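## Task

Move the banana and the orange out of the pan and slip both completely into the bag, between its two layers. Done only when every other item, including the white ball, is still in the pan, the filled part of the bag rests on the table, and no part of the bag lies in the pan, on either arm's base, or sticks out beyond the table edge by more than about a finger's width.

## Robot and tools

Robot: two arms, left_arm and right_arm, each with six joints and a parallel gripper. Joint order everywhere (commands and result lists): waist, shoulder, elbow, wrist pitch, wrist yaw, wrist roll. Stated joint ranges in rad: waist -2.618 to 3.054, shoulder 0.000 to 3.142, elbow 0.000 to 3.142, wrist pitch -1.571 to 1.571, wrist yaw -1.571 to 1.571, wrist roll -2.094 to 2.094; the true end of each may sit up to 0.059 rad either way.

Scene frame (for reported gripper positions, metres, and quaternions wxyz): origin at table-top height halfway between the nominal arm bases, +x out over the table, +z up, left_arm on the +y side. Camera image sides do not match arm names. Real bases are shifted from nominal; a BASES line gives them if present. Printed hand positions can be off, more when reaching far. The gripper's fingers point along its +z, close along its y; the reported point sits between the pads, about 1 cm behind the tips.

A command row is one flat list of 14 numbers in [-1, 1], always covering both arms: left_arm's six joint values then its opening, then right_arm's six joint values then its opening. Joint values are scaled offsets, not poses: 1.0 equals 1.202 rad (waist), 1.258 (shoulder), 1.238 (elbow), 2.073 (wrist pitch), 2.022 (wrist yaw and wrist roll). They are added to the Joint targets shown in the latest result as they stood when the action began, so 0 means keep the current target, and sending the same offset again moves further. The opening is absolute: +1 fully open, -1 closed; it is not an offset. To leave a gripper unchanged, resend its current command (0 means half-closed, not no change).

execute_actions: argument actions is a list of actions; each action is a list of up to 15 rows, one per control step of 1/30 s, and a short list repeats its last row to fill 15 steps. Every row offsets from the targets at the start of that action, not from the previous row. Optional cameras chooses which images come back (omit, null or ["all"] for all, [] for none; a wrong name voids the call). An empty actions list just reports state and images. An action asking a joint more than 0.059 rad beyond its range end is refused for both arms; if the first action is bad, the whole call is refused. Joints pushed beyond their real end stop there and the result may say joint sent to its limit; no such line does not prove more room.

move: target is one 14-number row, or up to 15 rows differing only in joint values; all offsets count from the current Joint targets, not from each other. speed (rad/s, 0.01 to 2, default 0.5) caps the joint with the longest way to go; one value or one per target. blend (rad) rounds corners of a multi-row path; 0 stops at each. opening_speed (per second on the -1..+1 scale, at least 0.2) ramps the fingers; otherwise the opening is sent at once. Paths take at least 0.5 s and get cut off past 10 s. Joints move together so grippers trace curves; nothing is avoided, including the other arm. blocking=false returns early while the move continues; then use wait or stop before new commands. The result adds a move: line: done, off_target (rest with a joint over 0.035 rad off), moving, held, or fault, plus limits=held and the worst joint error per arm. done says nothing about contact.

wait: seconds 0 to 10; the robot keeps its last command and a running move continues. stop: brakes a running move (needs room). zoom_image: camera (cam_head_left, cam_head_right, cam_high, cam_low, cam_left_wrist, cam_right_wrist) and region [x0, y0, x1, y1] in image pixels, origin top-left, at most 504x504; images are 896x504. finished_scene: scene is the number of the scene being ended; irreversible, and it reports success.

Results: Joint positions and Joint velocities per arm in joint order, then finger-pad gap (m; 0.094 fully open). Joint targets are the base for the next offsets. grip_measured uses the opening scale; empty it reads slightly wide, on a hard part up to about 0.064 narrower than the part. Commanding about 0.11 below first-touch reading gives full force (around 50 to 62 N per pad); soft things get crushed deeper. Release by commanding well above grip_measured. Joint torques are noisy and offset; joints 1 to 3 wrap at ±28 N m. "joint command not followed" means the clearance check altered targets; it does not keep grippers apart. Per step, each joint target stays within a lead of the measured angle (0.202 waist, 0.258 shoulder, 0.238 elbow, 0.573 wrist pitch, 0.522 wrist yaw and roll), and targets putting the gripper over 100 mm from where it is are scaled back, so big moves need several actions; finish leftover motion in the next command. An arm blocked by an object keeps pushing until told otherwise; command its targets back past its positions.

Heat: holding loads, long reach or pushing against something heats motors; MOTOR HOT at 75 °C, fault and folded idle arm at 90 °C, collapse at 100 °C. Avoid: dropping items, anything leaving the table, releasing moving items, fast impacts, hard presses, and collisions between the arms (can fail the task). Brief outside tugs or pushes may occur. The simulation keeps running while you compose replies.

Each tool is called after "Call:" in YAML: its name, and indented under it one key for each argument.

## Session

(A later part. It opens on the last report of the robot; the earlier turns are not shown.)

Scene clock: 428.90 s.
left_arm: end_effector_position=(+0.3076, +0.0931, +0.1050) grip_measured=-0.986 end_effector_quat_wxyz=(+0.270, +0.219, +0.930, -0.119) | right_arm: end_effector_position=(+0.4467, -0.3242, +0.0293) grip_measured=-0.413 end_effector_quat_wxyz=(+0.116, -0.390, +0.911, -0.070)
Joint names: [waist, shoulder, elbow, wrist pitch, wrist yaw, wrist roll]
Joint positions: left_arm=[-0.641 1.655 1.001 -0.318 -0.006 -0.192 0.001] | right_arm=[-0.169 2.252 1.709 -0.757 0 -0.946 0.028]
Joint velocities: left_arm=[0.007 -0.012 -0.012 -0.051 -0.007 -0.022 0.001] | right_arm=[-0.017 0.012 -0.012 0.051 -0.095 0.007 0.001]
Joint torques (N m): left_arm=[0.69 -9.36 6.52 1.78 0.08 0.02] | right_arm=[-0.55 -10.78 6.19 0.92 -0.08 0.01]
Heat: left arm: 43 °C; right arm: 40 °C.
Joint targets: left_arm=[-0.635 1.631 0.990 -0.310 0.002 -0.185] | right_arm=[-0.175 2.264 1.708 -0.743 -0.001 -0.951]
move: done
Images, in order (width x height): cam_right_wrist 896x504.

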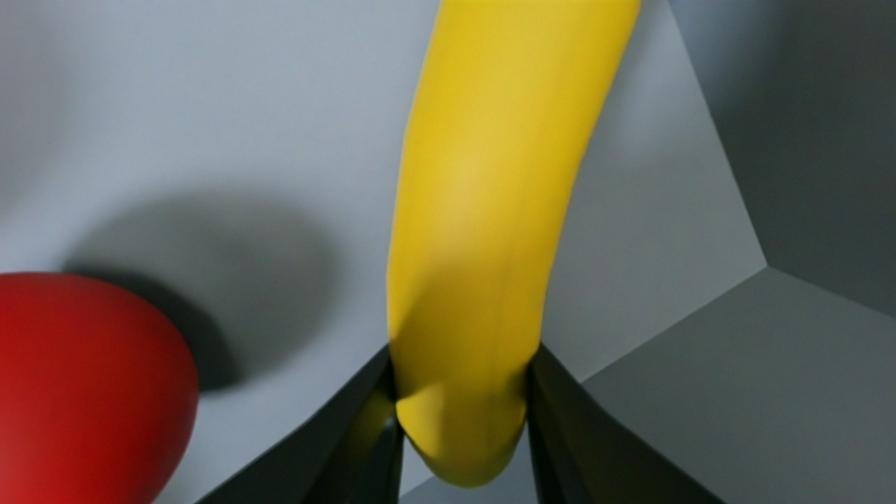

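Call:
move:
  target: [0,0,0,0,0,0,-1,0,0,0,0,0,0,-0.55]
  opening_speed: 0.4
  cameras: []

Call:
move:
  target: [0,0,0,0,0,0,-1,0,-0.0585,0.1577,-0.1297,0,0,-0.55]
  speed: 0.2
  cameras: ["cam_right_wrist","cam_high"]

Scene clock: 429.77 s.
left_arm: end_effector_position=(+0.3076, +0.0931, +0.1050) grip_measured=-0.986 end_effector_quat_wxyz=(+0.270, +0.219, +0.930, -0.119) | right_arm: end_effector_position=(+0.4467, -0.3242, +0.0293) grip_measured=-0.486 end_effector_quat_wxyz=(+0.116, -0.390, +0.911, -0.070)
Joint names: [waist, shoulder, elbow, wrist pitch, wrist yaw, wrist roll]
Joint positions: left_arm=[-0.641 1.655 1.001 -0.318 -0.006 -0.192 0.001] | right_arm=[-0.169 2.252 1.709 -0.757 0 -0.946 0.024]
Joint velocities: left_arm=[0.012 -0.012 0.002 0.037 -0.022 0.022 0] | right_arm=[0.007 0.002 -0.002 0.051 0.007 -0.007 -0.003]
Joint torques (N m): left_arm=[0.7 -9.32 6.53 1.78 0.06 0.03] | right_arm=[-0.57 -10.78 6.19 0.92 -0.08 0.01]
Heat: left arm: 43 °C; right arm: 40 °C.
Joint targets: left_arm=[-0.635 1.631 0.990 -0.310 0.002 -0.185] | right_arm=[-0.175 2.264 1.708 -0.743 -0.001 -0.951]
move: done
No camera images: "cameras" was empty.

Scene clock: 431.73 s.
left_arm: end_effector_position=(+0.3076, +0.0931, +0.1050) grip_measured=-0.986 end_effector_quat_wxyz=(+0.270, +0.219, +0.930, -0.119) | right_arm: end_effector_position=(+0.4361, -0.3227, +0.0687) grip_measured=-0.494 end_effector_quat_wxyz=(+0.082, -0.392, +0.915, -0.049)
Joint names: [waist, shoulder, elbow, wrist pitch, wrist yaw, wrist roll]
Joint positions: left_arm=[-0.641 1.655 1.001 -0.318 -0.006 -0.192 0.001] | right_arm=[-0.169 2.246 1.876 -1.009 0 -0.946 0.024]
Joint velocities: left_arm=[-0.012 0.002 0.002 0.051 0.051 0.066 -0.001] | right_arm=[-0.002 0.012 -0.002 -0.095 0.022 -0.007 -0.001]
Joint torques (N m): left_arm=[0.69 -9.35 6.46 1.77 0.07 0.01] | right_arm=[-0.55 -16.69 8.91 0.57 -0.08 0.01]
Heat: left arm: 43 °C; right arm: 40 °C.
Joint targets: left_arm=[-0.635 1.631 0.990 -0.310 0.002 -0.185] | right_arm=[-0.175 2.191 1.903 -1.012 -0.001 -0.951]
move: off_target (right_arm); right_arm: the shoulder is farthest, 0.056 rad from its target
Images, in order (width x height): cam_high 896x504, cam_right_wrist 896x504.

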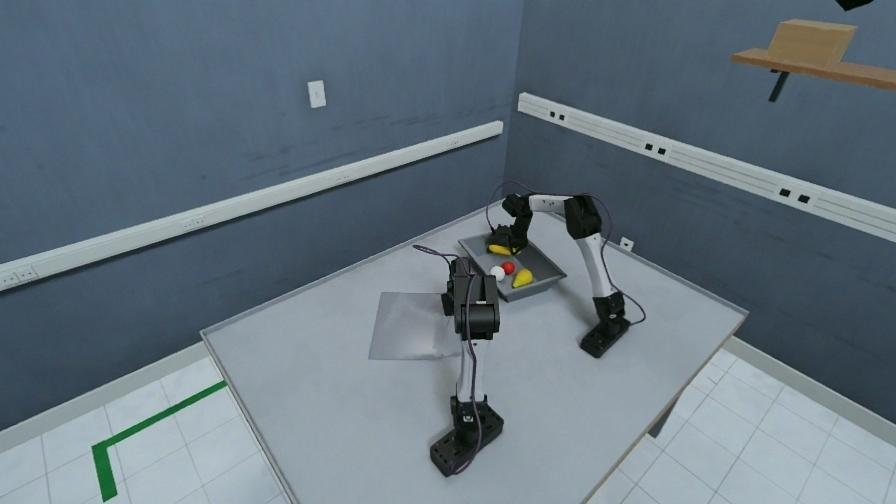

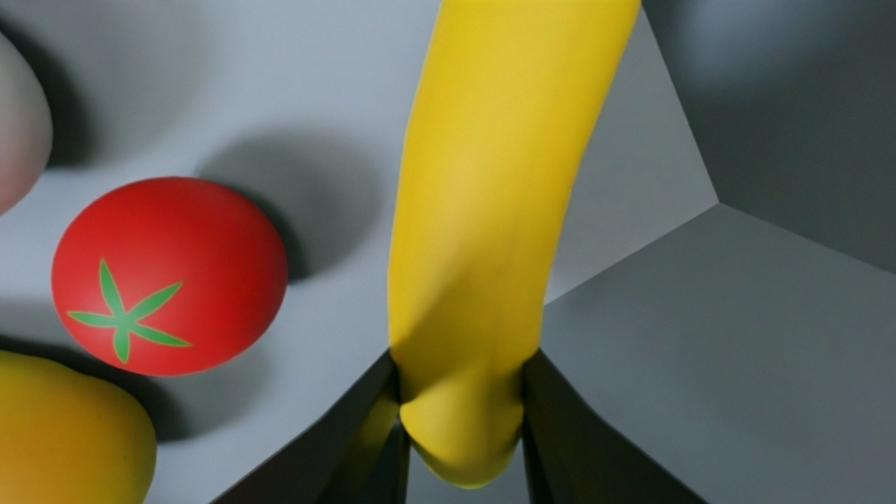

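Call:
move:
  target: [0,0,0,0,0,0,-1,0,-0.288,-0.108,-0.110,0,0,-0.55]
  speed: 0.5
  cameras: ["cam_head_right","cam_low","cam_right_wrist"]

Scene clock: 443.40 s.
left_arm: end_effector_position=(+0.3076, +0.0931, +0.1050) grip_measured=-0.986 end_effector_quat_wxyz=(+0.270, +0.219, +0.930, -0.119) | right_arm: end_effector_position=(+0.3588, -0.3122, +0.1895) grip_measured=-0.494 end_effector_quat_wxyz=(+0.105, -0.391, +0.912, -0.063)
Joint names: [waist, shoulder, elbow, wrist pitch, wrist yaw, wrist roll]
Joint positions: left_arm=[-0.641 1.655 1.001 -0.318 -0.006 -0.192 0.001] | right_arm=[-0.169 1.859 1.772 -1.238 0 -0.946 0.024]
Joint velocities: left_arm=[0.002 -0.012 -0.007 0.037 -0.022 0.022 0.001] | right_arm=[-0.002 0.002 -0.007 -0.051 -0.037 -0.022 -0.001]
Joint torques (N m): left_arm=[0.65 -9.36 6.49 1.77 0.07 0.03] | right_arm=[-0.57 -11.58 6.2 0.74 -0.08 0.01]
Heat: left arm: 43 °C; right arm: 49 °C.
Joint targets: left_arm=[-0.635 1.631 0.990 -0.310 0.002 -0.185] | right_arm=[-0.175 1.828 1.769 -1.240 -0.001 -0.951]
move: done
Images, in order (width x height): cam_head_right 896x504, cam_low 896x504, cam_right_wrist 896x504.

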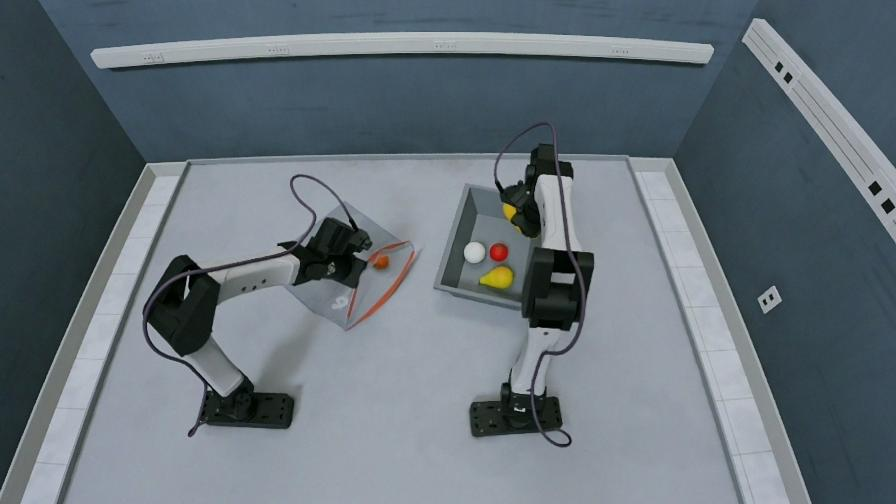

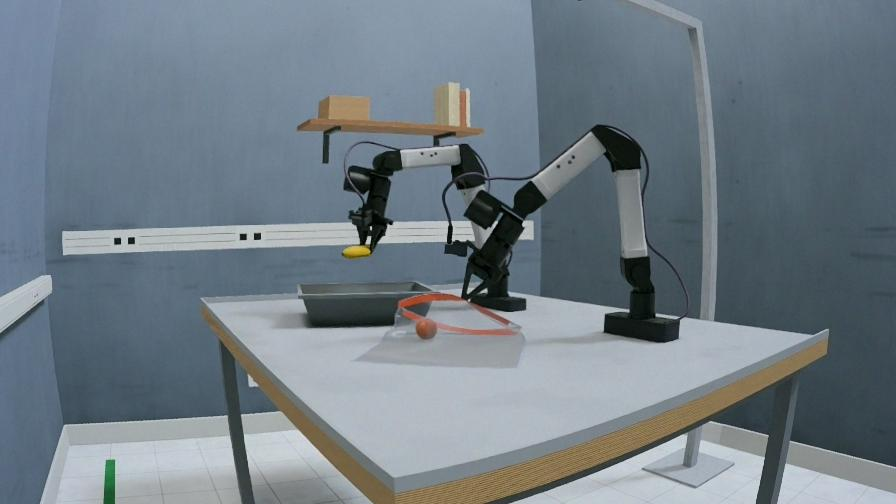

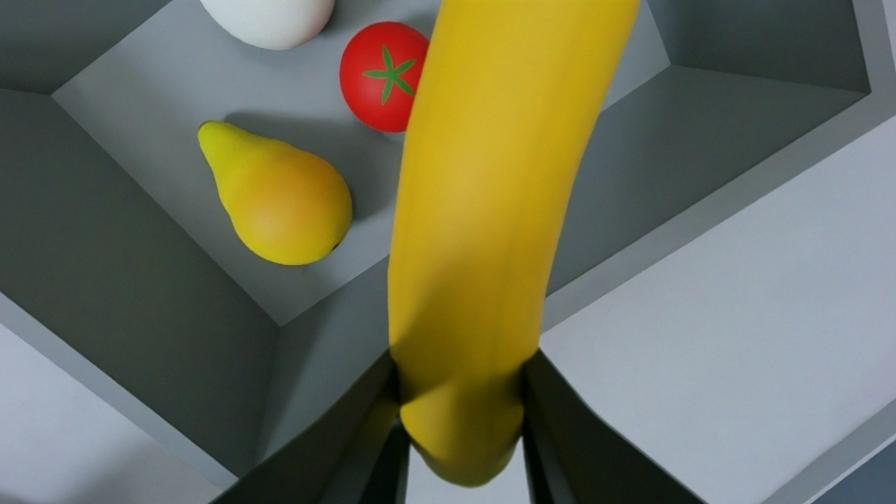

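Call:
move:
  target: [0,0,0,0,0,0,-1,0.741,0.026,-0.170,-0.100,0,-0.5435,-0.55]
  speed: 0.7
  cameras: []

Call:
move:
  target: [0,0,0,0,0,0,-1,0,0.085,-0.140,0.110,0,0,-0.55]
  speed: 0.35
  cameras: ["cam_head_right","cam_low","cam_right_wrist"]

Scene clock: 446.60 s.
left_arm: end_effector_position=(+0.3076, +0.0931, +0.1050) grip_measured=-0.986 end_effector_quat_wxyz=(+0.270, +0.219, +0.930, -0.119) | right_arm: end_effector_position=(+0.1836, -0.0488, +0.1325) grip_measured=-0.494 end_effector_quat_wxyz=(+0.066, +0.981, -0.174, -0.049)
Joint names: [waist, shoulder, elbow, wrist pitch, wrist yaw, wrist roll]
Joint positions: left_arm=[-0.641 1.655 1.001 -0.318 -0.006 -0.192 0.001] | right_arm=[0.715 1.859 1.562 -1.437 0.001 -2.043 0.024]
Joint velocities: left_arm=[0.012 -0.002 -0.007 0.022 0.007 -0.051 0] | right_arm=[-0.022 0.017 0.002 -0.022 -0.037 -0.066 -0.001]
Joint torques (N m): left_arm=[0.66 -9.36 6.49 1.79 0.07 0.01] | right_arm=[0.02 -8.01 5.46 -0.23 -0.11 -0.04]
Heat: left arm: 43 °C; right arm: 49 °C.
Joint targets: left_arm=[-0.635 1.631 0.990 -0.310 0.002 -0.185] | right_arm=[0.716 1.861 1.559 -1.447 -0.001 -2.050]
move: done
No camera images: "cameras" was empty.

Scene clock: 447.93 s.
left_arm: end_effector_position=(+0.3076, +0.0931, +0.1050) grip_measured=-0.986 end_effector_quat_wxyz=(+0.270, +0.219, +0.930, -0.119) | right_arm: end_effector_position=(+0.1806, -0.0516, +0.0583) grip_measured=-0.494 end_effector_quat_wxyz=(+0.092, +0.978, -0.173, -0.068)
Joint names: [waist, shoulder, elbow, wrist pitch, wrist yaw, wrist roll]
Joint positions: left_arm=[-0.641 1.655 1.001 -0.318 -0.006 -0.192 0.001] | right_arm=[0.715 1.961 1.386 -1.225 0.001 -2.044 0.024]
Joint velocities: left_arm=[-0.007 -0.012 -0.007 -0.066 -0.022 0.037 0] | right_arm=[0.002 -0.007 -0.007 -0.022 -0.066 -0.051 -0.001]
Joint torques (N m): left_arm=[0.66 -9.35 6.52 1.77 0.07 0.02] | right_arm=[0.1 -7.99 5.27 -0.23 -0.11 -0.02]
Heat: left arm: 43 °C; right arm: 48 °C.
Joint targets: left_arm=[-0.635 1.631 0.990 -0.310 0.002 -0.185] | right_arm=[0.716 1.968 1.385 -1.219 -0.001 -2.050]
move: done
Images, in order (width x height): cam_head_right 896x504, cam_low 896x504, cam_right_wrist 896x504.

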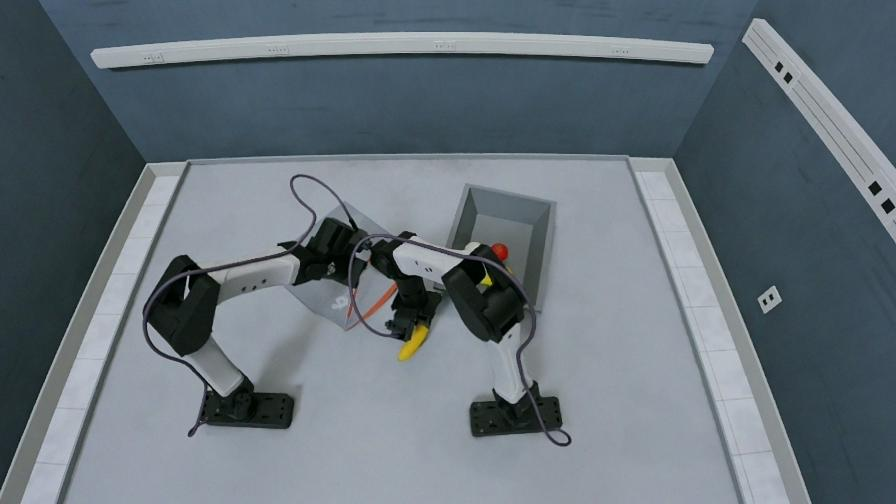

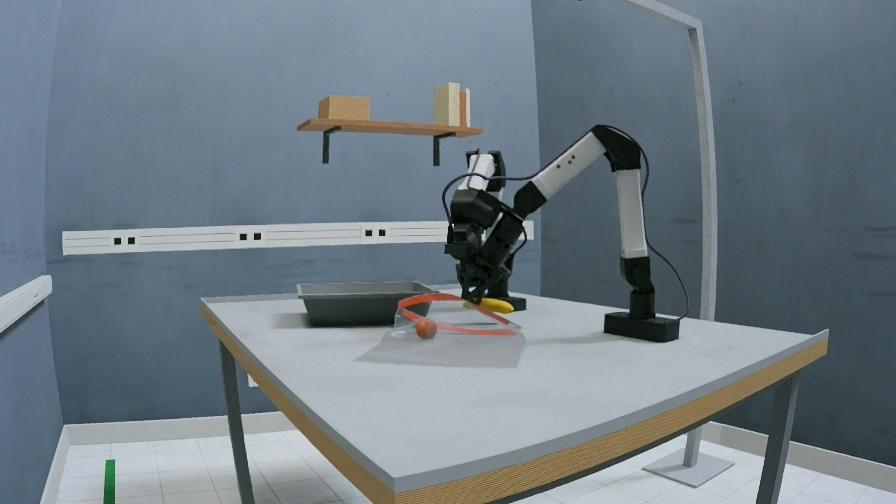

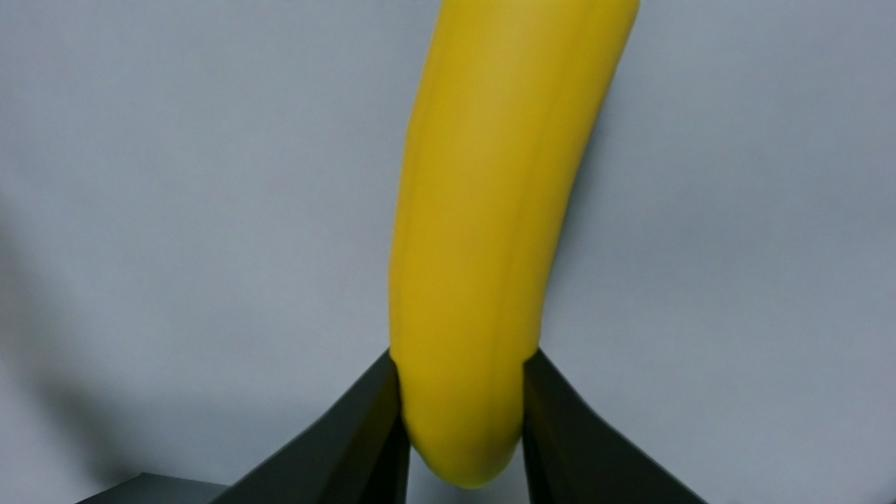

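Call:
move:
  target: [0,0,0,0,0,0,-1,0,0.0374,-0.0547,0.0563,0,0,-0.55]
  speed: 0.12
  cameras: ["cam_low","cam_right_wrist"]

Call:
zoom_image:
  camera: "cam_low"
  region: [390, 240, 590, 360]

Scene clock: 449.80 s.
left_arm: end_effector_position=(+0.3076, +0.0931, +0.1050) grip_measured=-0.986 end_effector_quat_wxyz=(+0.270, +0.219, +0.930, -0.119) | right_arm: end_effector_position=(+0.1810, -0.0512, +0.0299) grip_measured=-0.494 end_effector_quat_wxyz=(+0.090, +0.979, -0.172, -0.068)
Joint names: [waist, shoulder, elbow, wrist pitch, wrist yaw, wrist roll]
Joint positions: left_arm=[-0.641 1.655 1.001 -0.318 -0.006 -0.192 0.001] | right_arm=[0.715 2.001 1.323 -1.119 0.001 -2.046 0.024]
Joint velocities: left_arm=[-0.007 -0.017 0.002 0.051 -0.11 -0.051 0] | right_arm=[-0.007 -0.012 0.022 0.081 -0.022 -0.095 0]
Joint torques (N m): left_arm=[0.66 -9.37 6.5 1.77 0.06 0.03] | right_arm=[-0.08 -7.49 4.64 -0.07 -0.1 -0.01]
Heat: left arm: 43 °C; right arm: 48 °C.
Joint targets: left_arm=[-0.635 1.631 0.990 -0.310 0.002 -0.185] | right_arm=[0.716 2.015 1.318 -1.103 -0.001 -2.050]
move: done
Images, in order (width x height): cam_low 896x504, cam_right_wrist 896x504.

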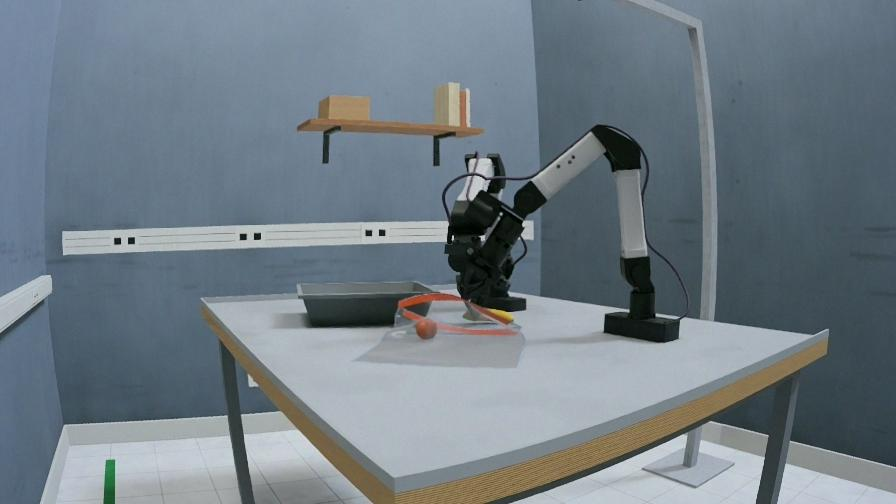

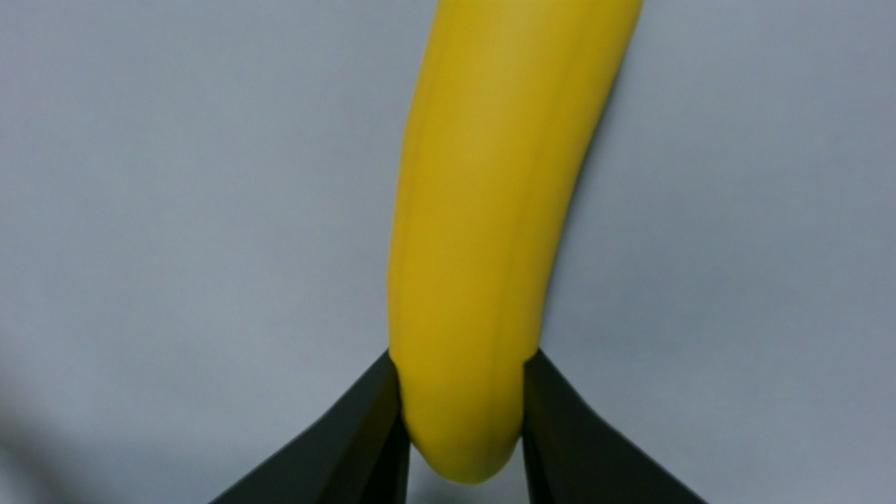

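Scaled by 2.520 from the camera's 896x504 image, which has a finer 1280x720 frame.

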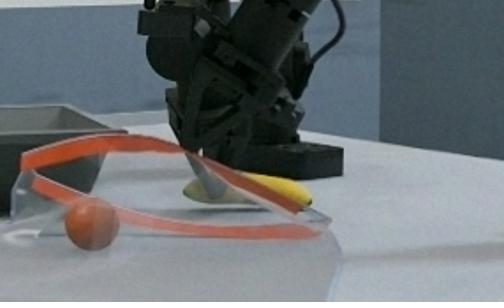

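Call:
move:
  target: [0,0,0,0,0,0,-1,0,0.0115,-0.0125,0.0145,0,0,-0.55]
  speed: 0.1
  cameras: []

Call:
move:
  target: [0,0,0,0,0,0,-1,0,0,0,0,0,0,0.0]
  opening_speed: 0.7
  cameras: ["cam_right_wrist"]

Scene clock: 450.97 s.
left_arm: end_effector_position=(+0.3076, +0.0931, +0.1050) grip_measured=-0.986 end_effector_quat_wxyz=(+0.270, +0.219, +0.930, -0.119) | right_arm: end_effector_position=(+0.1813, -0.0509, +0.0248) grip_measured=-0.495 end_effector_quat_wxyz=(+0.089, +0.979, -0.170, -0.067)
Joint names: [waist, shoulder, elbow, wrist pitch, wrist yaw, wrist roll]
Joint positions: left_arm=[-0.641 1.655 1.001 -0.318 -0.006 -0.192 0.001] | right_arm=[0.715 2.008 1.312 -1.098 0.001 -2.049 0.024]
Joint velocities: left_arm=[-0.002 -0.002 -0.012 -0.037 -0.066 -0.022 0.001] | right_arm=[-0.007 0.017 -0.012 0.007 -0.022 -0.066 0]
Joint torques (N m): left_arm=[0.69 -9.37 6.46 1.77 0.07 0.02] | right_arm=[0.09 -6.86 4.12 -0.01 -0.1 0.06]
Heat: left arm: 43 °C; right arm: 47 °C.
Joint targets: left_arm=[-0.635 1.631 0.990 -0.310 0.002 -0.185] | right_arm=[0.716 2.029 1.302 -1.073 -0.001 -2.050]
move: done
No camera images: "cameras" was empty.

Scene clock: 451.97 s.
left_arm: end_effector_position=(+0.3076, +0.0931, +0.1050) grip_measured=-0.986 end_effector_quat_wxyz=(+0.270, +0.219, +0.930, -0.119) | right_arm: end_effector_position=(+0.1822, -0.0500, +0.0201) grip_measured=-0.001 end_effector_quat_wxyz=(+0.088, +0.979, -0.170, -0.066)
Joint names: [waist, shoulder, elbow, wrist pitch, wrist yaw, wrist roll]
Joint positions: left_arm=[-0.641 1.655 1.001 -0.318 -0.006 -0.192 0.001] | right_arm=[0.715 2.017 1.305 -1.079 0.001 -2.049 0.047]
Joint velocities: left_arm=[0.012 0.002 -0.007 -0.051 -0.022 -0.037 -0.001] | right_arm=[-0.017 0.007 0.002 0.051 -0.051 0.037 0]
Joint torques (N m): left_arm=[0.68 -9.39 6.5 1.77 0.08 0.02] | right_arm=[0.1 -7.72 4.72 -0.16 -0.11 0.04]
Heat: left arm: 43 °C; right arm: 47 °C.
Joint targets: left_arm=[-0.635 1.631 0.990 -0.310 0.002 -0.185] | right_arm=[0.716 2.029 1.302 -1.072 -0.001 -2.049]
move: done
Images, in order (width x height): cam_right_wrist 896x504.

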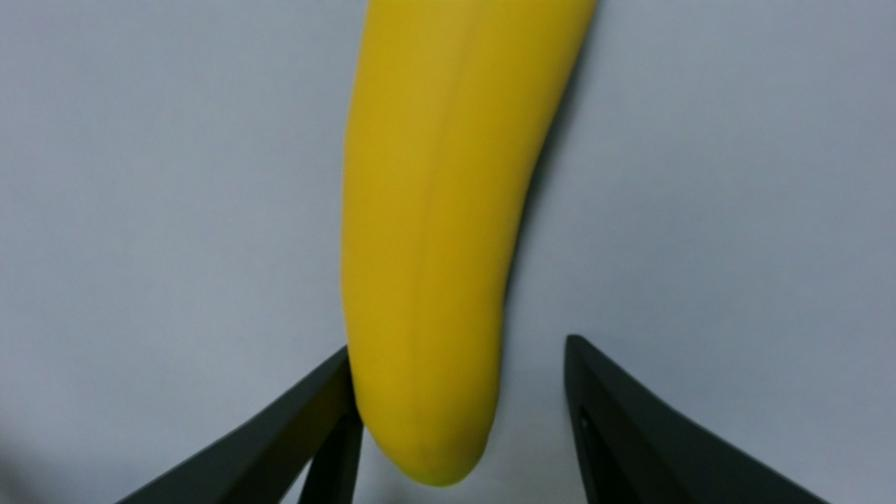

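Call:
move:
  target:
    - [0,0,0,0,0,0,-1,0,-0.1335,0.2076,-0.1814,0,0,0.4]
    - [0,0,0,0,0,0,-1,0.196,-0.1335,0.2076,-0.1814,0,1.0,0.4]
  speed: [0.4,1.5]
  opening_speed: 0.8
  cameras: []

Call:
move:
  target: [0,0,0,0,0,0,-1,0,0,0,0,0,0.913,0.4]
  speed: 1.5
  cameras: ["cam_right_wrist","cam_head_right"]

Scene clock: 456.03 s.
left_arm: end_effector_position=(+0.3076, +0.0931, +0.1050) grip_measured=-0.986 end_effector_quat_wxyz=(+0.270, +0.219, +0.930, -0.119) | right_arm: end_effector_position=(+0.1259, -0.0089, +0.1182) grip_measured=+0.399 end_effector_quat_wxyz=(-0.100, -0.482, +0.869, -0.052)
Joint names: [waist, shoulder, elbow, wrist pitch, wrist yaw, wrist roll]
Joint positions: left_arm=[-0.641 1.655 1.001 -0.318 -0.006 -0.192 0.001] | right_arm=[0.945 1.894 1.539 -1.441 0.001 -0.034 0.066]
Joint velocities: left_arm=[0.002 0.007 -0.002 0.022 0.007 0.095 0] | right_arm=[0.002 0.002 -0.032 0.037 -0.022 -0.081 -0.001]
Joint torques (N m): left_arm=[0.68 -9.35 6.48 1.76 0.07 0.03] | right_arm=[0.73 -11.29 7.57 -0.23 -0.05 0.15]
Heat: left arm: 43 °C; right arm: 47 °C.
Joint targets: left_arm=[-0.635 1.631 0.990 -0.310 0.002 -0.185] | right_arm=[0.951 1.861 1.559 -1.449 -0.001 -0.027]
move: done
No camera images: "cameras" was empty.

Scene clock: 458.33 s.
left_arm: end_effector_position=(+0.3076, +0.0931, +0.1050) grip_measured=-0.986 end_effector_quat_wxyz=(+0.270, +0.219, +0.930, -0.119) | right_arm: end_effector_position=(+0.1259, -0.0090, +0.1182) grip_measured=+0.399 end_effector_quat_wxyz=(-0.019, +0.402, +0.909, -0.111)
Joint names: [waist, shoulder, elbow, wrist pitch, wrist yaw, wrist roll]
Joint positions: left_arm=[-0.641 1.655 1.001 -0.318 -0.006 -0.192 0.001] | right_arm=[0.945 1.894 1.539 -1.441 0.001 1.812 0.066]
Joint velocities: left_arm=[0.002 -0.002 0.002 0.037 0.081 -0.007 0] | right_arm=[-0.012 -0.017 -0.012 -0.007 -0.022 -0.022 0]
Joint torques (N m): left_arm=[0.66 -9.36 6.52 1.77 0.07 0.02] | right_arm=[0.64 -11.19 7.47 -0.32 0 0.12]
Heat: left arm: 43 °C; right arm: 47 °C.
Joint targets: left_arm=[-0.635 1.631 0.990 -0.310 0.002 -0.185] | right_arm=[0.951 1.861 1.559 -1.449 -0.001 1.819]
move: done
Images, in order (width x height): cam_head_right 896x504, cam_right_wrist 896x504.

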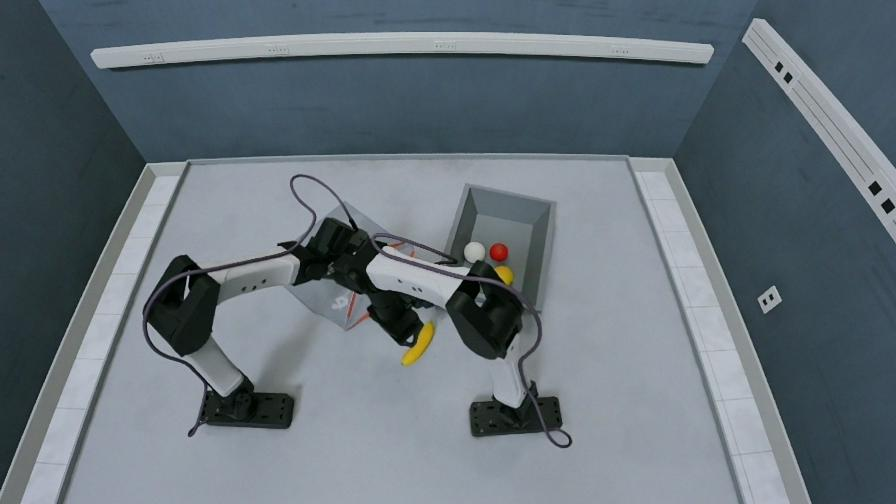

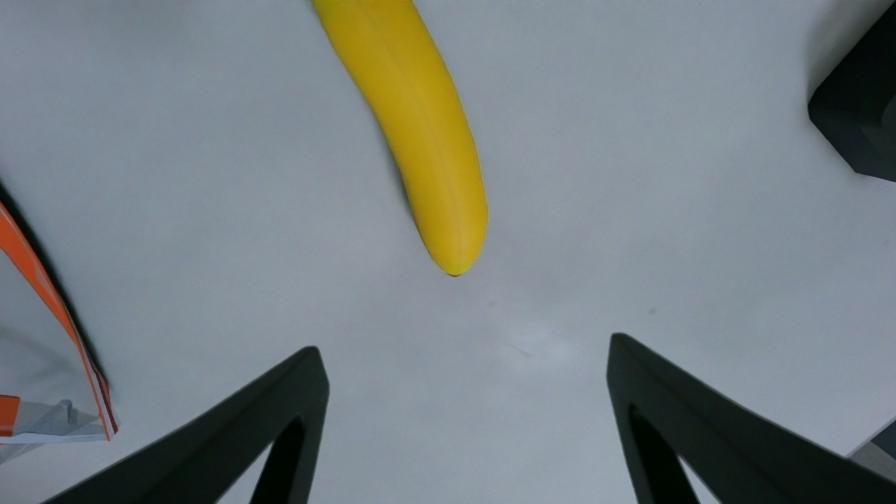

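Call:
move:
  target: [0,0,0,0,0,0,-1,0.0125,-0.040,-0.2716,0.1626,0,-0.0786,0.4]
  speed: 0.5
  cameras: ["cam_right_wrist"]

Scene clock: 460.80 s.
left_arm: end_effector_position=(+0.3076, +0.0931, +0.1050) grip_measured=-0.986 end_effector_quat_wxyz=(+0.270, +0.219, +0.930, -0.119) | right_arm: end_effector_position=(+0.1139, -0.0196, +0.0534) grip_measured=+0.399 end_effector_quat_wxyz=(-0.020, +0.329, +0.940, -0.084)
Joint names: [waist, shoulder, elbow, wrist pitch, wrist yaw, wrist roll]
Joint positions: left_arm=[-0.641 1.655 1.001 -0.318 -0.006 -0.192 0.001] | right_arm=[0.96 1.85 1.225 -1.119 0.001 1.665 0.066]
Joint velocities: left_arm=[-0.012 0.002 0.002 0.022 0.007 0.037 -0.001] | right_arm=[-0.012 -0.002 -0.002 -0.051 -0.051 -0.007 -0.001]
Joint torques (N m): left_arm=[0.68 -9.36 6.5 1.77 0.06 0.02] | right_arm=[0.69 -11.07 5.2 -0.02 0.01 0.06]
Heat: left arm: 43 °C; right arm: 47 °C.
Joint targets: left_arm=[-0.635 1.631 0.990 -0.310 0.002 -0.185] | right_arm=[0.966 1.811 1.223 -1.111 -0.001 1.660]
move: off_target (right_arm); right_arm: the shoulder is farthest, 0.039 rad from its target
Images, in order (width x height): cam_right_wrist 896x504.

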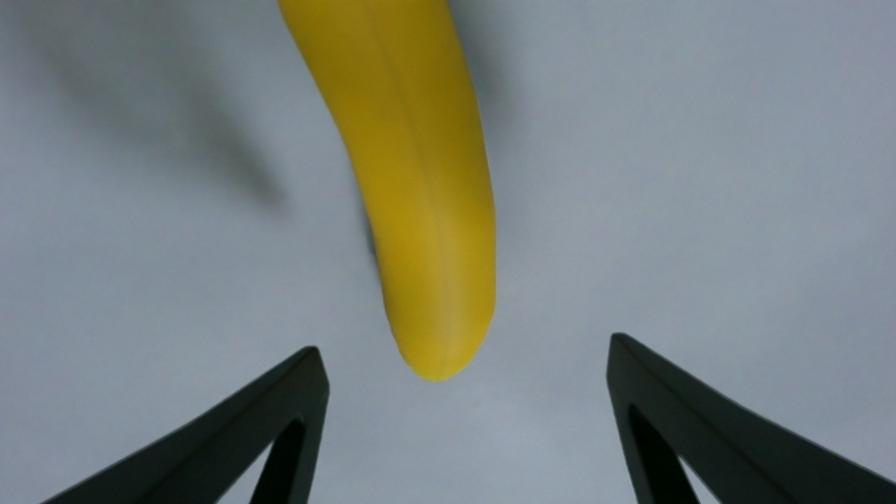

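Call:
move:
  target: [0,0,0,0,0,0,-1,0,0.0492,-0.0725,0.0727,0,0,0.3]
  speed: 0.2
  cameras: ["cam_right_wrist"]

Scene clock: 462.43 s.
left_arm: end_effector_position=(+0.3076, +0.0931, +0.1050) grip_measured=-0.986 end_effector_quat_wxyz=(+0.270, +0.219, +0.930, -0.119) | right_arm: end_effector_position=(+0.1161, -0.0162, +0.0272) grip_measured=+0.301 end_effector_quat_wxyz=(-0.014, +0.329, +0.942, -0.061)
Joint names: [waist, shoulder, elbow, wrist pitch, wrist yaw, wrist roll]
Joint positions: left_arm=[-0.641 1.655 1.001 -0.318 -0.006 -0.192 0.001] | right_arm=[0.96 1.863 1.136 -0.969 0.001 1.664 0.061]
Joint velocities: left_arm=[-0.002 -0.002 0.002 -0.022 -0.007 0.022 0] | right_arm=[0.002 0.002 -0.007 0.022 0.007 0.11 0]
Joint torques (N m): left_arm=[0.65 -9.32 6.52 1.77 0.07 0.02] | right_arm=[0.7 -6.76 4.93 0.06 0 0.01]
Heat: left arm: 43 °C; right arm: 47 °C.
Joint targets: left_arm=[-0.635 1.631 0.990 -0.310 0.002 -0.185] | right_arm=[0.966 1.873 1.133 -0.961 -0.001 1.660]
move: done
Images, in order (width x height): cam_right_wrist 896x504.

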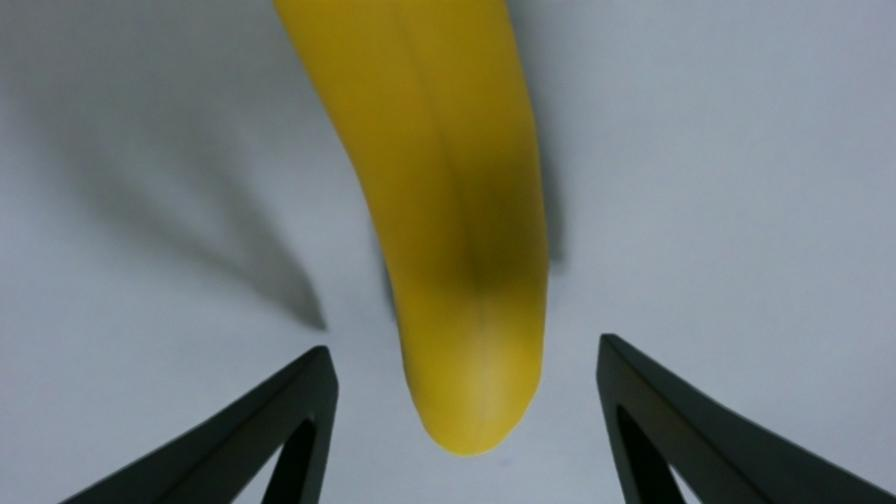

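Call:
move:
  target: [0,0,0,0,0,0,-1,0,0,0,0,0,0,-0.55]
  opening_speed: 0.6
  cameras: ["cam_right_wrist"]

Scene clock: 466.40 s.
left_arm: end_effector_position=(+0.3076, +0.0931, +0.1050) grip_measured=-0.986 end_effector_quat_wxyz=(+0.270, +0.219, +0.930, -0.119) | right_arm: end_effector_position=(+0.1163, -0.0160, +0.0271) grip_measured=-0.534 end_effector_quat_wxyz=(-0.014, +0.329, +0.942, -0.061)
Joint names: [waist, shoulder, elbow, wrist pitch, wrist yaw, wrist roll]
Joint positions: left_arm=[-0.641 1.655 1.001 -0.318 -0.006 -0.192 0.001] | right_arm=[0.96 1.863 1.136 -0.968 0.001 1.664 0.022]
Joint velocities: left_arm=[0.027 -0.007 0.007 0.125 0.022 -0.007 0] | right_arm=[0.002 -0.002 -0.007 -0.037 -0.081 -0.022 -0.001]
Joint torques (N m): left_arm=[0.69 -9.42 6.5 1.77 0.06 0.02] | right_arm=[0.7 -6.79 4.96 0.03 0.01 0.01]
Heat: left arm: 43 °C; right arm: 46 °C.
Joint targets: left_arm=[-0.635 1.631 0.990 -0.310 0.002 -0.185] | right_arm=[0.966 1.873 1.133 -0.961 -0.001 1.659]
move: done
Images, in order (width x height): cam_right_wrist 896x504.

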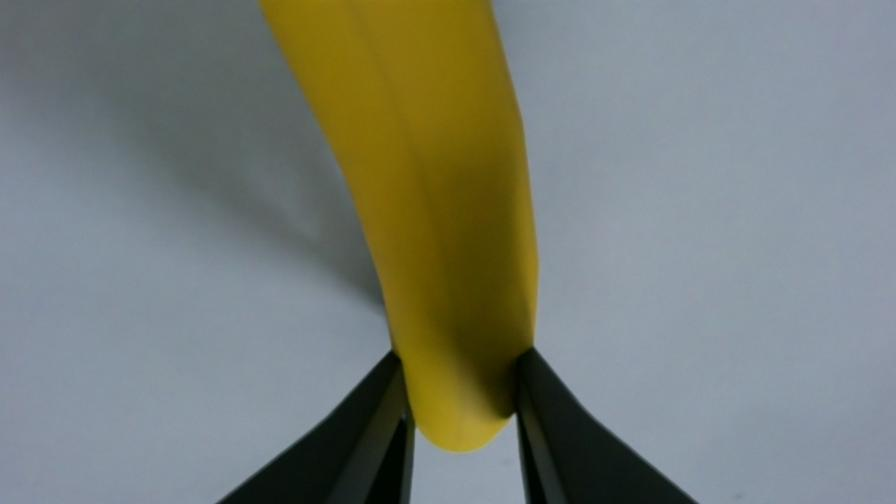

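Call:
move:
  target: [0,0,0,0,0,0,-1,0,0,0,0,0,0,-0.66]
  opening_speed: 0.4
  cameras: []

Call:
move:
  target: [0,0,0,0,0,0,-1,0,-0.0943,0.2427,-0.2016,0,0,-0.66]
  speed: 0.4
  cameras: ["cam_right_wrist"]

Scene clock: 468.23 s.
left_arm: end_effector_position=(+0.3076, +0.0931, +0.1050) grip_measured=-0.986 end_effector_quat_wxyz=(+0.270, +0.219, +0.930, -0.119) | right_arm: end_effector_position=(+0.1163, -0.0160, +0.0271) grip_measured=-0.543 end_effector_quat_wxyz=(-0.014, +0.329, +0.942, -0.061)
Joint names: [waist, shoulder, elbow, wrist pitch, wrist yaw, wrist roll]
Joint positions: left_arm=[-0.641 1.655 1.001 -0.318 -0.006 -0.192 0.001] | right_arm=[0.96 1.863 1.136 -0.968 0.001 1.664 0.021]
Joint velocities: left_arm=[-0.012 -0.007 -0.007 0.007 0.037 0.066 0] | right_arm=[-0.012 0.017 -0.027 -0.037 0.051 -0.037 -0.001]
Joint torques (N m): left_arm=[0.66 -9.37 6.52 1.77 0.06 0.02] | right_arm=[0.69 -6.8 4.96 0.04 0.01 0.01]
Heat: left arm: 43 °C; right arm: 45 °C.
Joint targets: left_arm=[-0.635 1.631 0.990 -0.310 0.002 -0.185] | right_arm=[0.966 1.873 1.133 -0.961 -0.001 1.659]
move: done
No camera images: "cameras" was empty.

Scene clock: 469.97 s.
left_arm: end_effector_position=(+0.3076, +0.0931, +0.1050) grip_measured=-0.986 end_effector_quat_wxyz=(+0.270, +0.219, +0.930, -0.119) | right_arm: end_effector_position=(+0.1142, -0.0191, +0.1185) grip_measured=-0.544 end_effector_quat_wxyz=(-0.020, +0.328, +0.941, -0.083)
Joint names: [waist, shoulder, elbow, wrist pitch, wrist yaw, wrist roll]
Joint positions: left_arm=[-0.641 1.655 1.001 -0.318 -0.006 -0.192 0.001] | right_arm=[0.96 1.786 1.412 -1.368 0.001 1.664 0.021]
Joint velocities: left_arm=[-0.007 -0.007 -0.012 0.007 0.007 -0.037 -0.001] | right_arm=[-0.007 0.002 0.027 0.022 -0.037 0.037 0]
Joint torques (N m): left_arm=[0.72 -9.33 6.5 1.78 0.08 0.02] | right_arm=[0.72 -10.26 7.72 -0.23 0.01 0.01]
Heat: left arm: 43 °C; right arm: 45 °C.
Joint targets: left_arm=[-0.635 1.631 0.990 -0.310 0.002 -0.185] | right_arm=[0.966 1.754 1.434 -1.379 -0.001 1.660]
move: done
Images, in order (width x height): cam_right_wrist 896x504.

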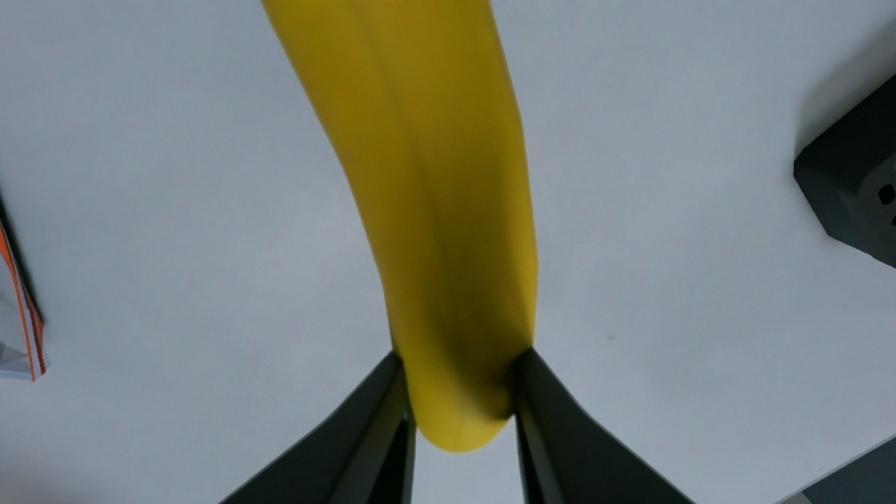

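Call:
move:
  target: [0,0,0,0,0,0,-1,-0.233,-0.0196,-0.017,0.0604,0,-0.821,-0.66]
  speed: 0.8
  cameras: []

Call:
move:
  target: [0,0,0,0,0,0,-1,0,0.0885,-0.2295,0.187,0,0,-0.66]
  speed: 0.35
  cameras: ["cam_right_wrist","cam_low"]

Call:
zoom_image:
  camera: "cam_low"
  region: [390, 240, 590, 360]

Scene clock: 473.33 s.
left_arm: end_effector_position=(+0.3076, +0.0931, +0.1050) grip_measured=-0.986 end_effector_quat_wxyz=(+0.270, +0.219, +0.930, -0.119) | right_arm: end_effector_position=(+0.1908, -0.0518, +0.1203) grip_measured=-0.544 end_effector_quat_wxyz=(-0.023, -0.352, +0.936, -0.010)
Joint names: [waist, shoulder, elbow, wrist pitch, wrist yaw, wrist roll]
Joint positions: left_arm=[-0.641 1.655 1.001 -0.318 -0.006 -0.192 0.001] | right_arm=[0.692 1.769 1.412 -1.264 0.001 0.006 0.021]
Joint velocities: left_arm=[-0.012 0.002 -0.002 0.022 -0.037 -0.007 -0.001] | right_arm=[-0.007 0.012 0.007 0.022 0.066 0.037 0.001]
Joint torques (N m): left_arm=[0.75 -9.37 6.49 1.77 0.07 0.03] | right_arm=[-0.68 -11.11 6.01 0.28 -0.03 -0.01]
Heat: left arm: 43 °C; right arm: 45 °C.
Joint targets: left_arm=[-0.635 1.631 0.990 -0.310 0.002 -0.185] | right_arm=[0.686 1.730 1.413 -1.253 -0.001 0.000]
move: off_target (right_arm); right_arm: the shoulder is farthest, 0.040 rad from its target
No camera images: "cameras" was empty.

Scene clock: 475.17 s.
left_arm: end_effector_position=(+0.3076, +0.0931, +0.1050) grip_measured=-0.986 end_effector_quat_wxyz=(+0.270, +0.219, +0.930, -0.119) | right_arm: end_effector_position=(+0.1916, -0.0511, +0.0327) grip_measured=-0.544 end_effector_quat_wxyz=(-0.005, -0.352, +0.936, -0.003)
Joint names: [waist, shoulder, elbow, wrist pitch, wrist yaw, wrist roll]
Joint positions: left_arm=[-0.641 1.655 1.001 -0.318 -0.006 -0.192 0.001] | right_arm=[0.692 1.833 1.129 -0.878 0.001 0.005 0.021]
Joint velocities: left_arm=[-0.027 -0.012 -0.002 -0.022 -0.022 0.022 0.001] | right_arm=[-0.007 -0.002 0.032 0.051 0.037 0.007 -0.001]
Joint torques (N m): left_arm=[0.66 -9.36 6.48 1.78 0.07 0.02] | right_arm=[-0.54 -7.05 5.45 0.41 -0.03 -0.01]
Heat: left arm: 43 °C; right arm: 45 °C.
Joint targets: left_arm=[-0.635 1.631 0.990 -0.310 0.002 -0.185] | right_arm=[0.686 1.841 1.128 -0.866 -0.001 -0.001]
move: done
Images, in order (width x height): cam_low 896x504, cam_right_wrist 896x504.

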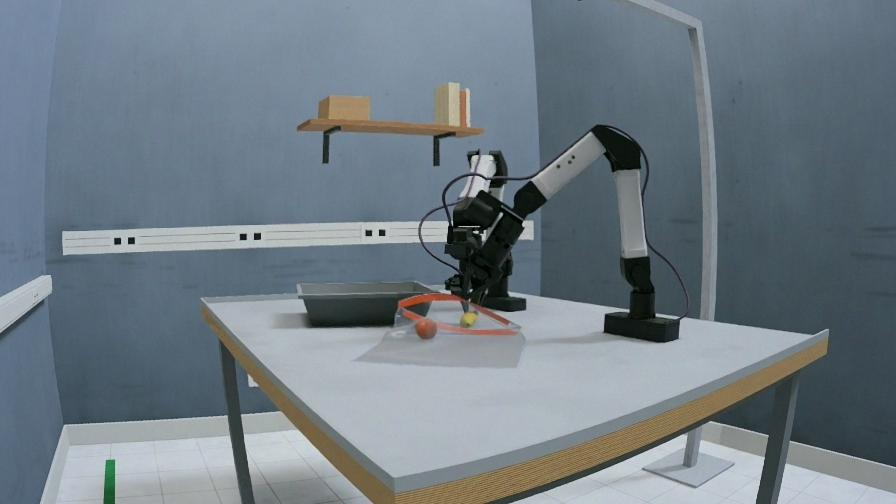

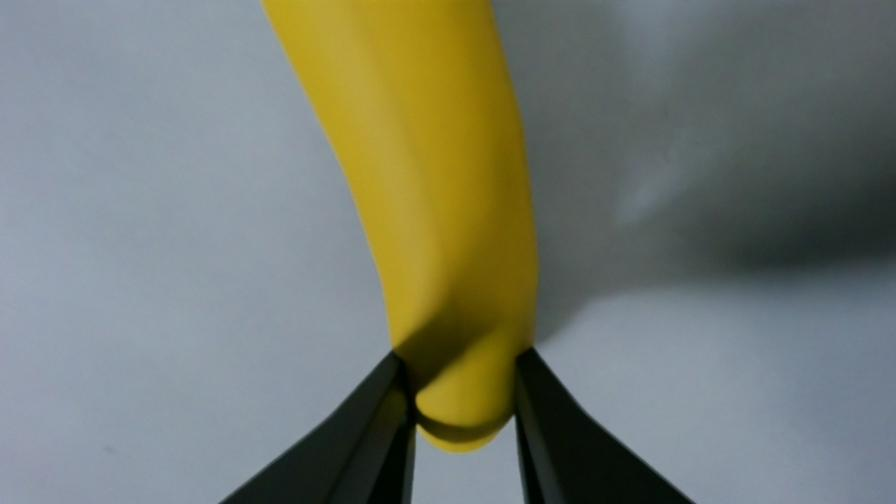

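Scaled by 2.520 from the camera's 896x504 image, which has a finer 1280x720 frame.

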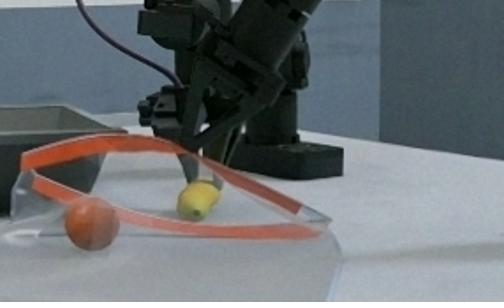

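Call:
move:
  target: [0,0,0,0,0,0,-1,0,0.0156,-0.027,0.0294,0,0,-0.66]
  speed: 0.1
  cameras: []

Call:
move:
  target: [0,0,0,0,0,0,-1,0,0,0,0,0,0,0.12]
  opening_speed: 0.6
  cameras: ["cam_right_wrist"]

Scene clock: 477.67 s.
left_arm: end_effector_position=(+0.3076, +0.0931, +0.1050) grip_measured=-0.986 end_effector_quat_wxyz=(+0.270, +0.219, +0.930, -0.119) | right_arm: end_effector_position=(+0.1916, -0.0511, +0.0271) grip_measured=-0.544 end_effector_quat_wxyz=(-0.002, -0.352, +0.936, -0.002)
Joint names: [waist, shoulder, elbow, wrist pitch, wrist yaw, wrist roll]
Joint positions: left_arm=[-0.641 1.655 1.001 -0.318 -0.006 -0.192 0.001] | right_arm=[0.692 1.838 1.111 -0.849 0.001 0.005 0.021]
Joint velocities: left_arm=[0.007 -0.007 0.007 0.139 0.037 0.081 0.001] | right_arm=[0.002 0.007 -0.002 -0.081 0.037 -0.095 0]
Joint torques (N m): left_arm=[0.68 -9.33 6.5 1.77 0.06 0.02] | right_arm=[-0.5 -5.74 3.97 0.73 -0.03 -0.01]
Heat: left arm: 43 °C; right arm: 44 °C.
Joint targets: left_arm=[-0.635 1.631 0.990 -0.310 0.002 -0.185] | right_arm=[0.686 1.861 1.095 -0.805 -0.001 0.000]
move: off_target (right_arm); right_arm: the wrist pitch is farthest, 0.043 rad from its target
No camera images: "cameras" was empty.

Scene clock: 479.17 s.
left_arm: end_effector_position=(+0.3076, +0.0931, +0.1050) grip_measured=-0.986 end_effector_quat_wxyz=(+0.270, +0.219, +0.930, -0.119) | right_arm: end_effector_position=(+0.1929, -0.0499, +0.0206) grip_measured=+0.119 end_effector_quat_wxyz=(+0.001, -0.352, +0.936, +0.000)
Joint names: [waist, shoulder, elbow, wrist pitch, wrist yaw, wrist roll]
Joint positions: left_arm=[-0.641 1.655 1.001 -0.318 -0.006 -0.192 0.001] | right_arm=[0.692 1.85 1.097 -0.816 0.001 0.005 0.053]
Joint velocities: left_arm=[-0.012 -0.007 -0.002 -0.051 -0.007 -0.022 0] | right_arm=[-0.017 0.002 -0.002 0.037 -0.007 -0.022 -0.001]
Joint torques (N m): left_arm=[0.68 -9.36 6.5 1.78 0.08 0.02] | right_arm=[-0.51 -6.87 5.19 0.42 -0.04 -0.01]
Heat: left arm: 43 °C; right arm: 44 °C.
Joint targets: left_arm=[-0.635 1.631 0.990 -0.310 0.002 -0.185] | right_arm=[0.686 1.861 1.095 -0.805 -0.001 0.000]
move: done
Images, in order (width x height): cam_right_wrist 896x504.

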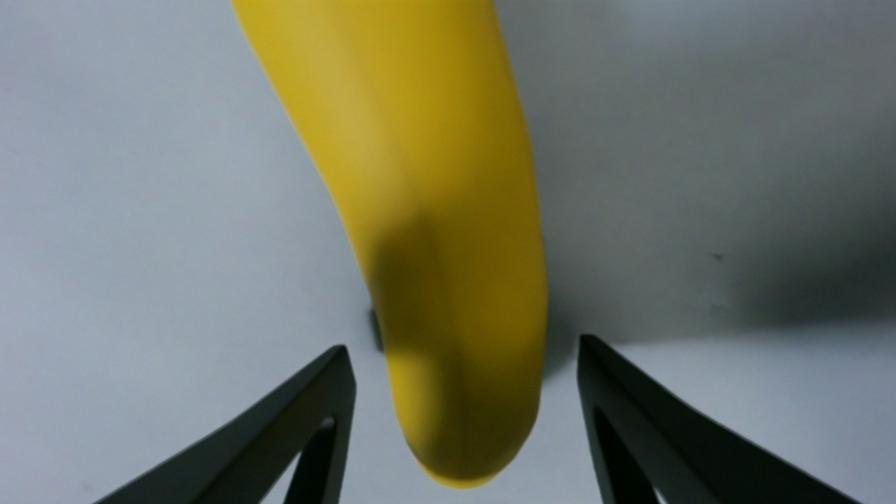

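Call:
move:
  target:
    - [0,0,0,0,0,0,-1,0,-0.2273,-0.1725,0.0958,0,0,0.12]
    - [0,0,0,0,0,0,-1,0,-0.3662,-0.3861,0.2597,0,0,0.12]
    - [0,0,0,0,0,0,-1,0,-0.4531,-0.6330,0.4991,0,0,0.12]
  speed: 0.5
  blend: 0.1
  cameras: ["cam_right_wrist","cam_head_right"]

Scene clock: 482.57 s.
left_arm: end_effector_position=(+0.3076, +0.0931, +0.1050) grip_measured=-0.986 end_effector_quat_wxyz=(+0.270, +0.219, +0.930, -0.119) | right_arm: end_effector_position=(+0.1898, -0.0527, +0.0440) grip_measured=+0.119 end_effector_quat_wxyz=(+0.357, -0.326, +0.865, +0.135)
Joint names: [waist, shoulder, elbow, wrist pitch, wrist yaw, wrist roll]
Joint positions: left_arm=[-0.641 1.655 1.001 -0.318 -0.006 -0.192 0.001] | right_arm=[0.692 1.311 0.313 0.21 0.001 0.005 0.053]
Joint velocities: left_arm=[0.017 -0.022 -0.002 -0.037 0.051 -0.022 -0.001] | right_arm=[0.012 -0.017 -0.007 0.007 0.051 0.051 0]
Joint torques (N m): left_arm=[0.7 -9.36 6.52 1.77 0.07 0.02] | right_arm=[-0.53 -5.24 5.61 1.79 -0.04 -0.01]
Heat: left arm: 43 °C; right arm: 43 °C.
Joint targets: left_arm=[-0.635 1.631 0.990 -0.310 0.002 -0.185] | right_arm=[0.686 1.291 0.311 0.230 -0.001 0.000]
move: done
Images, in order (width x height): cam_head_right 896x504, cam_right_wrist 896x504.

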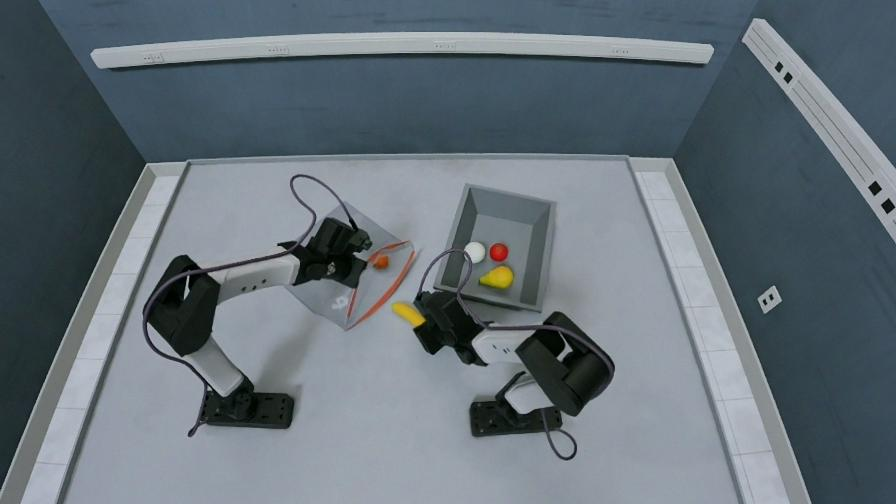

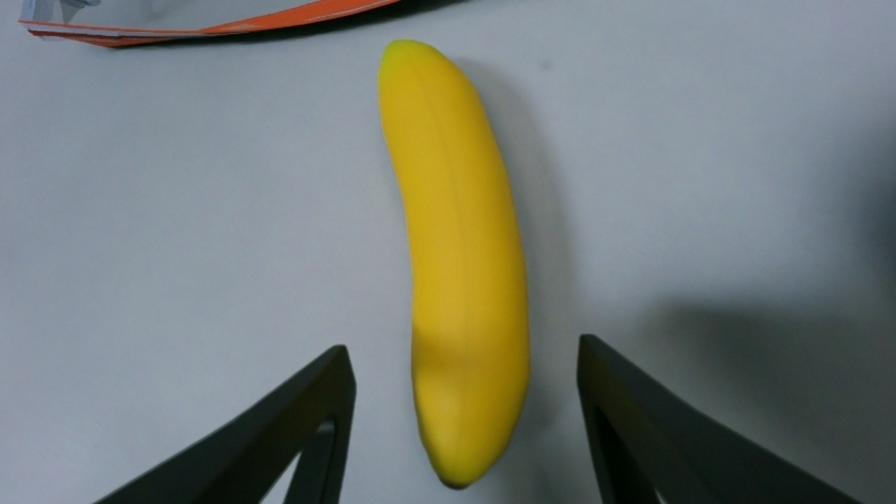

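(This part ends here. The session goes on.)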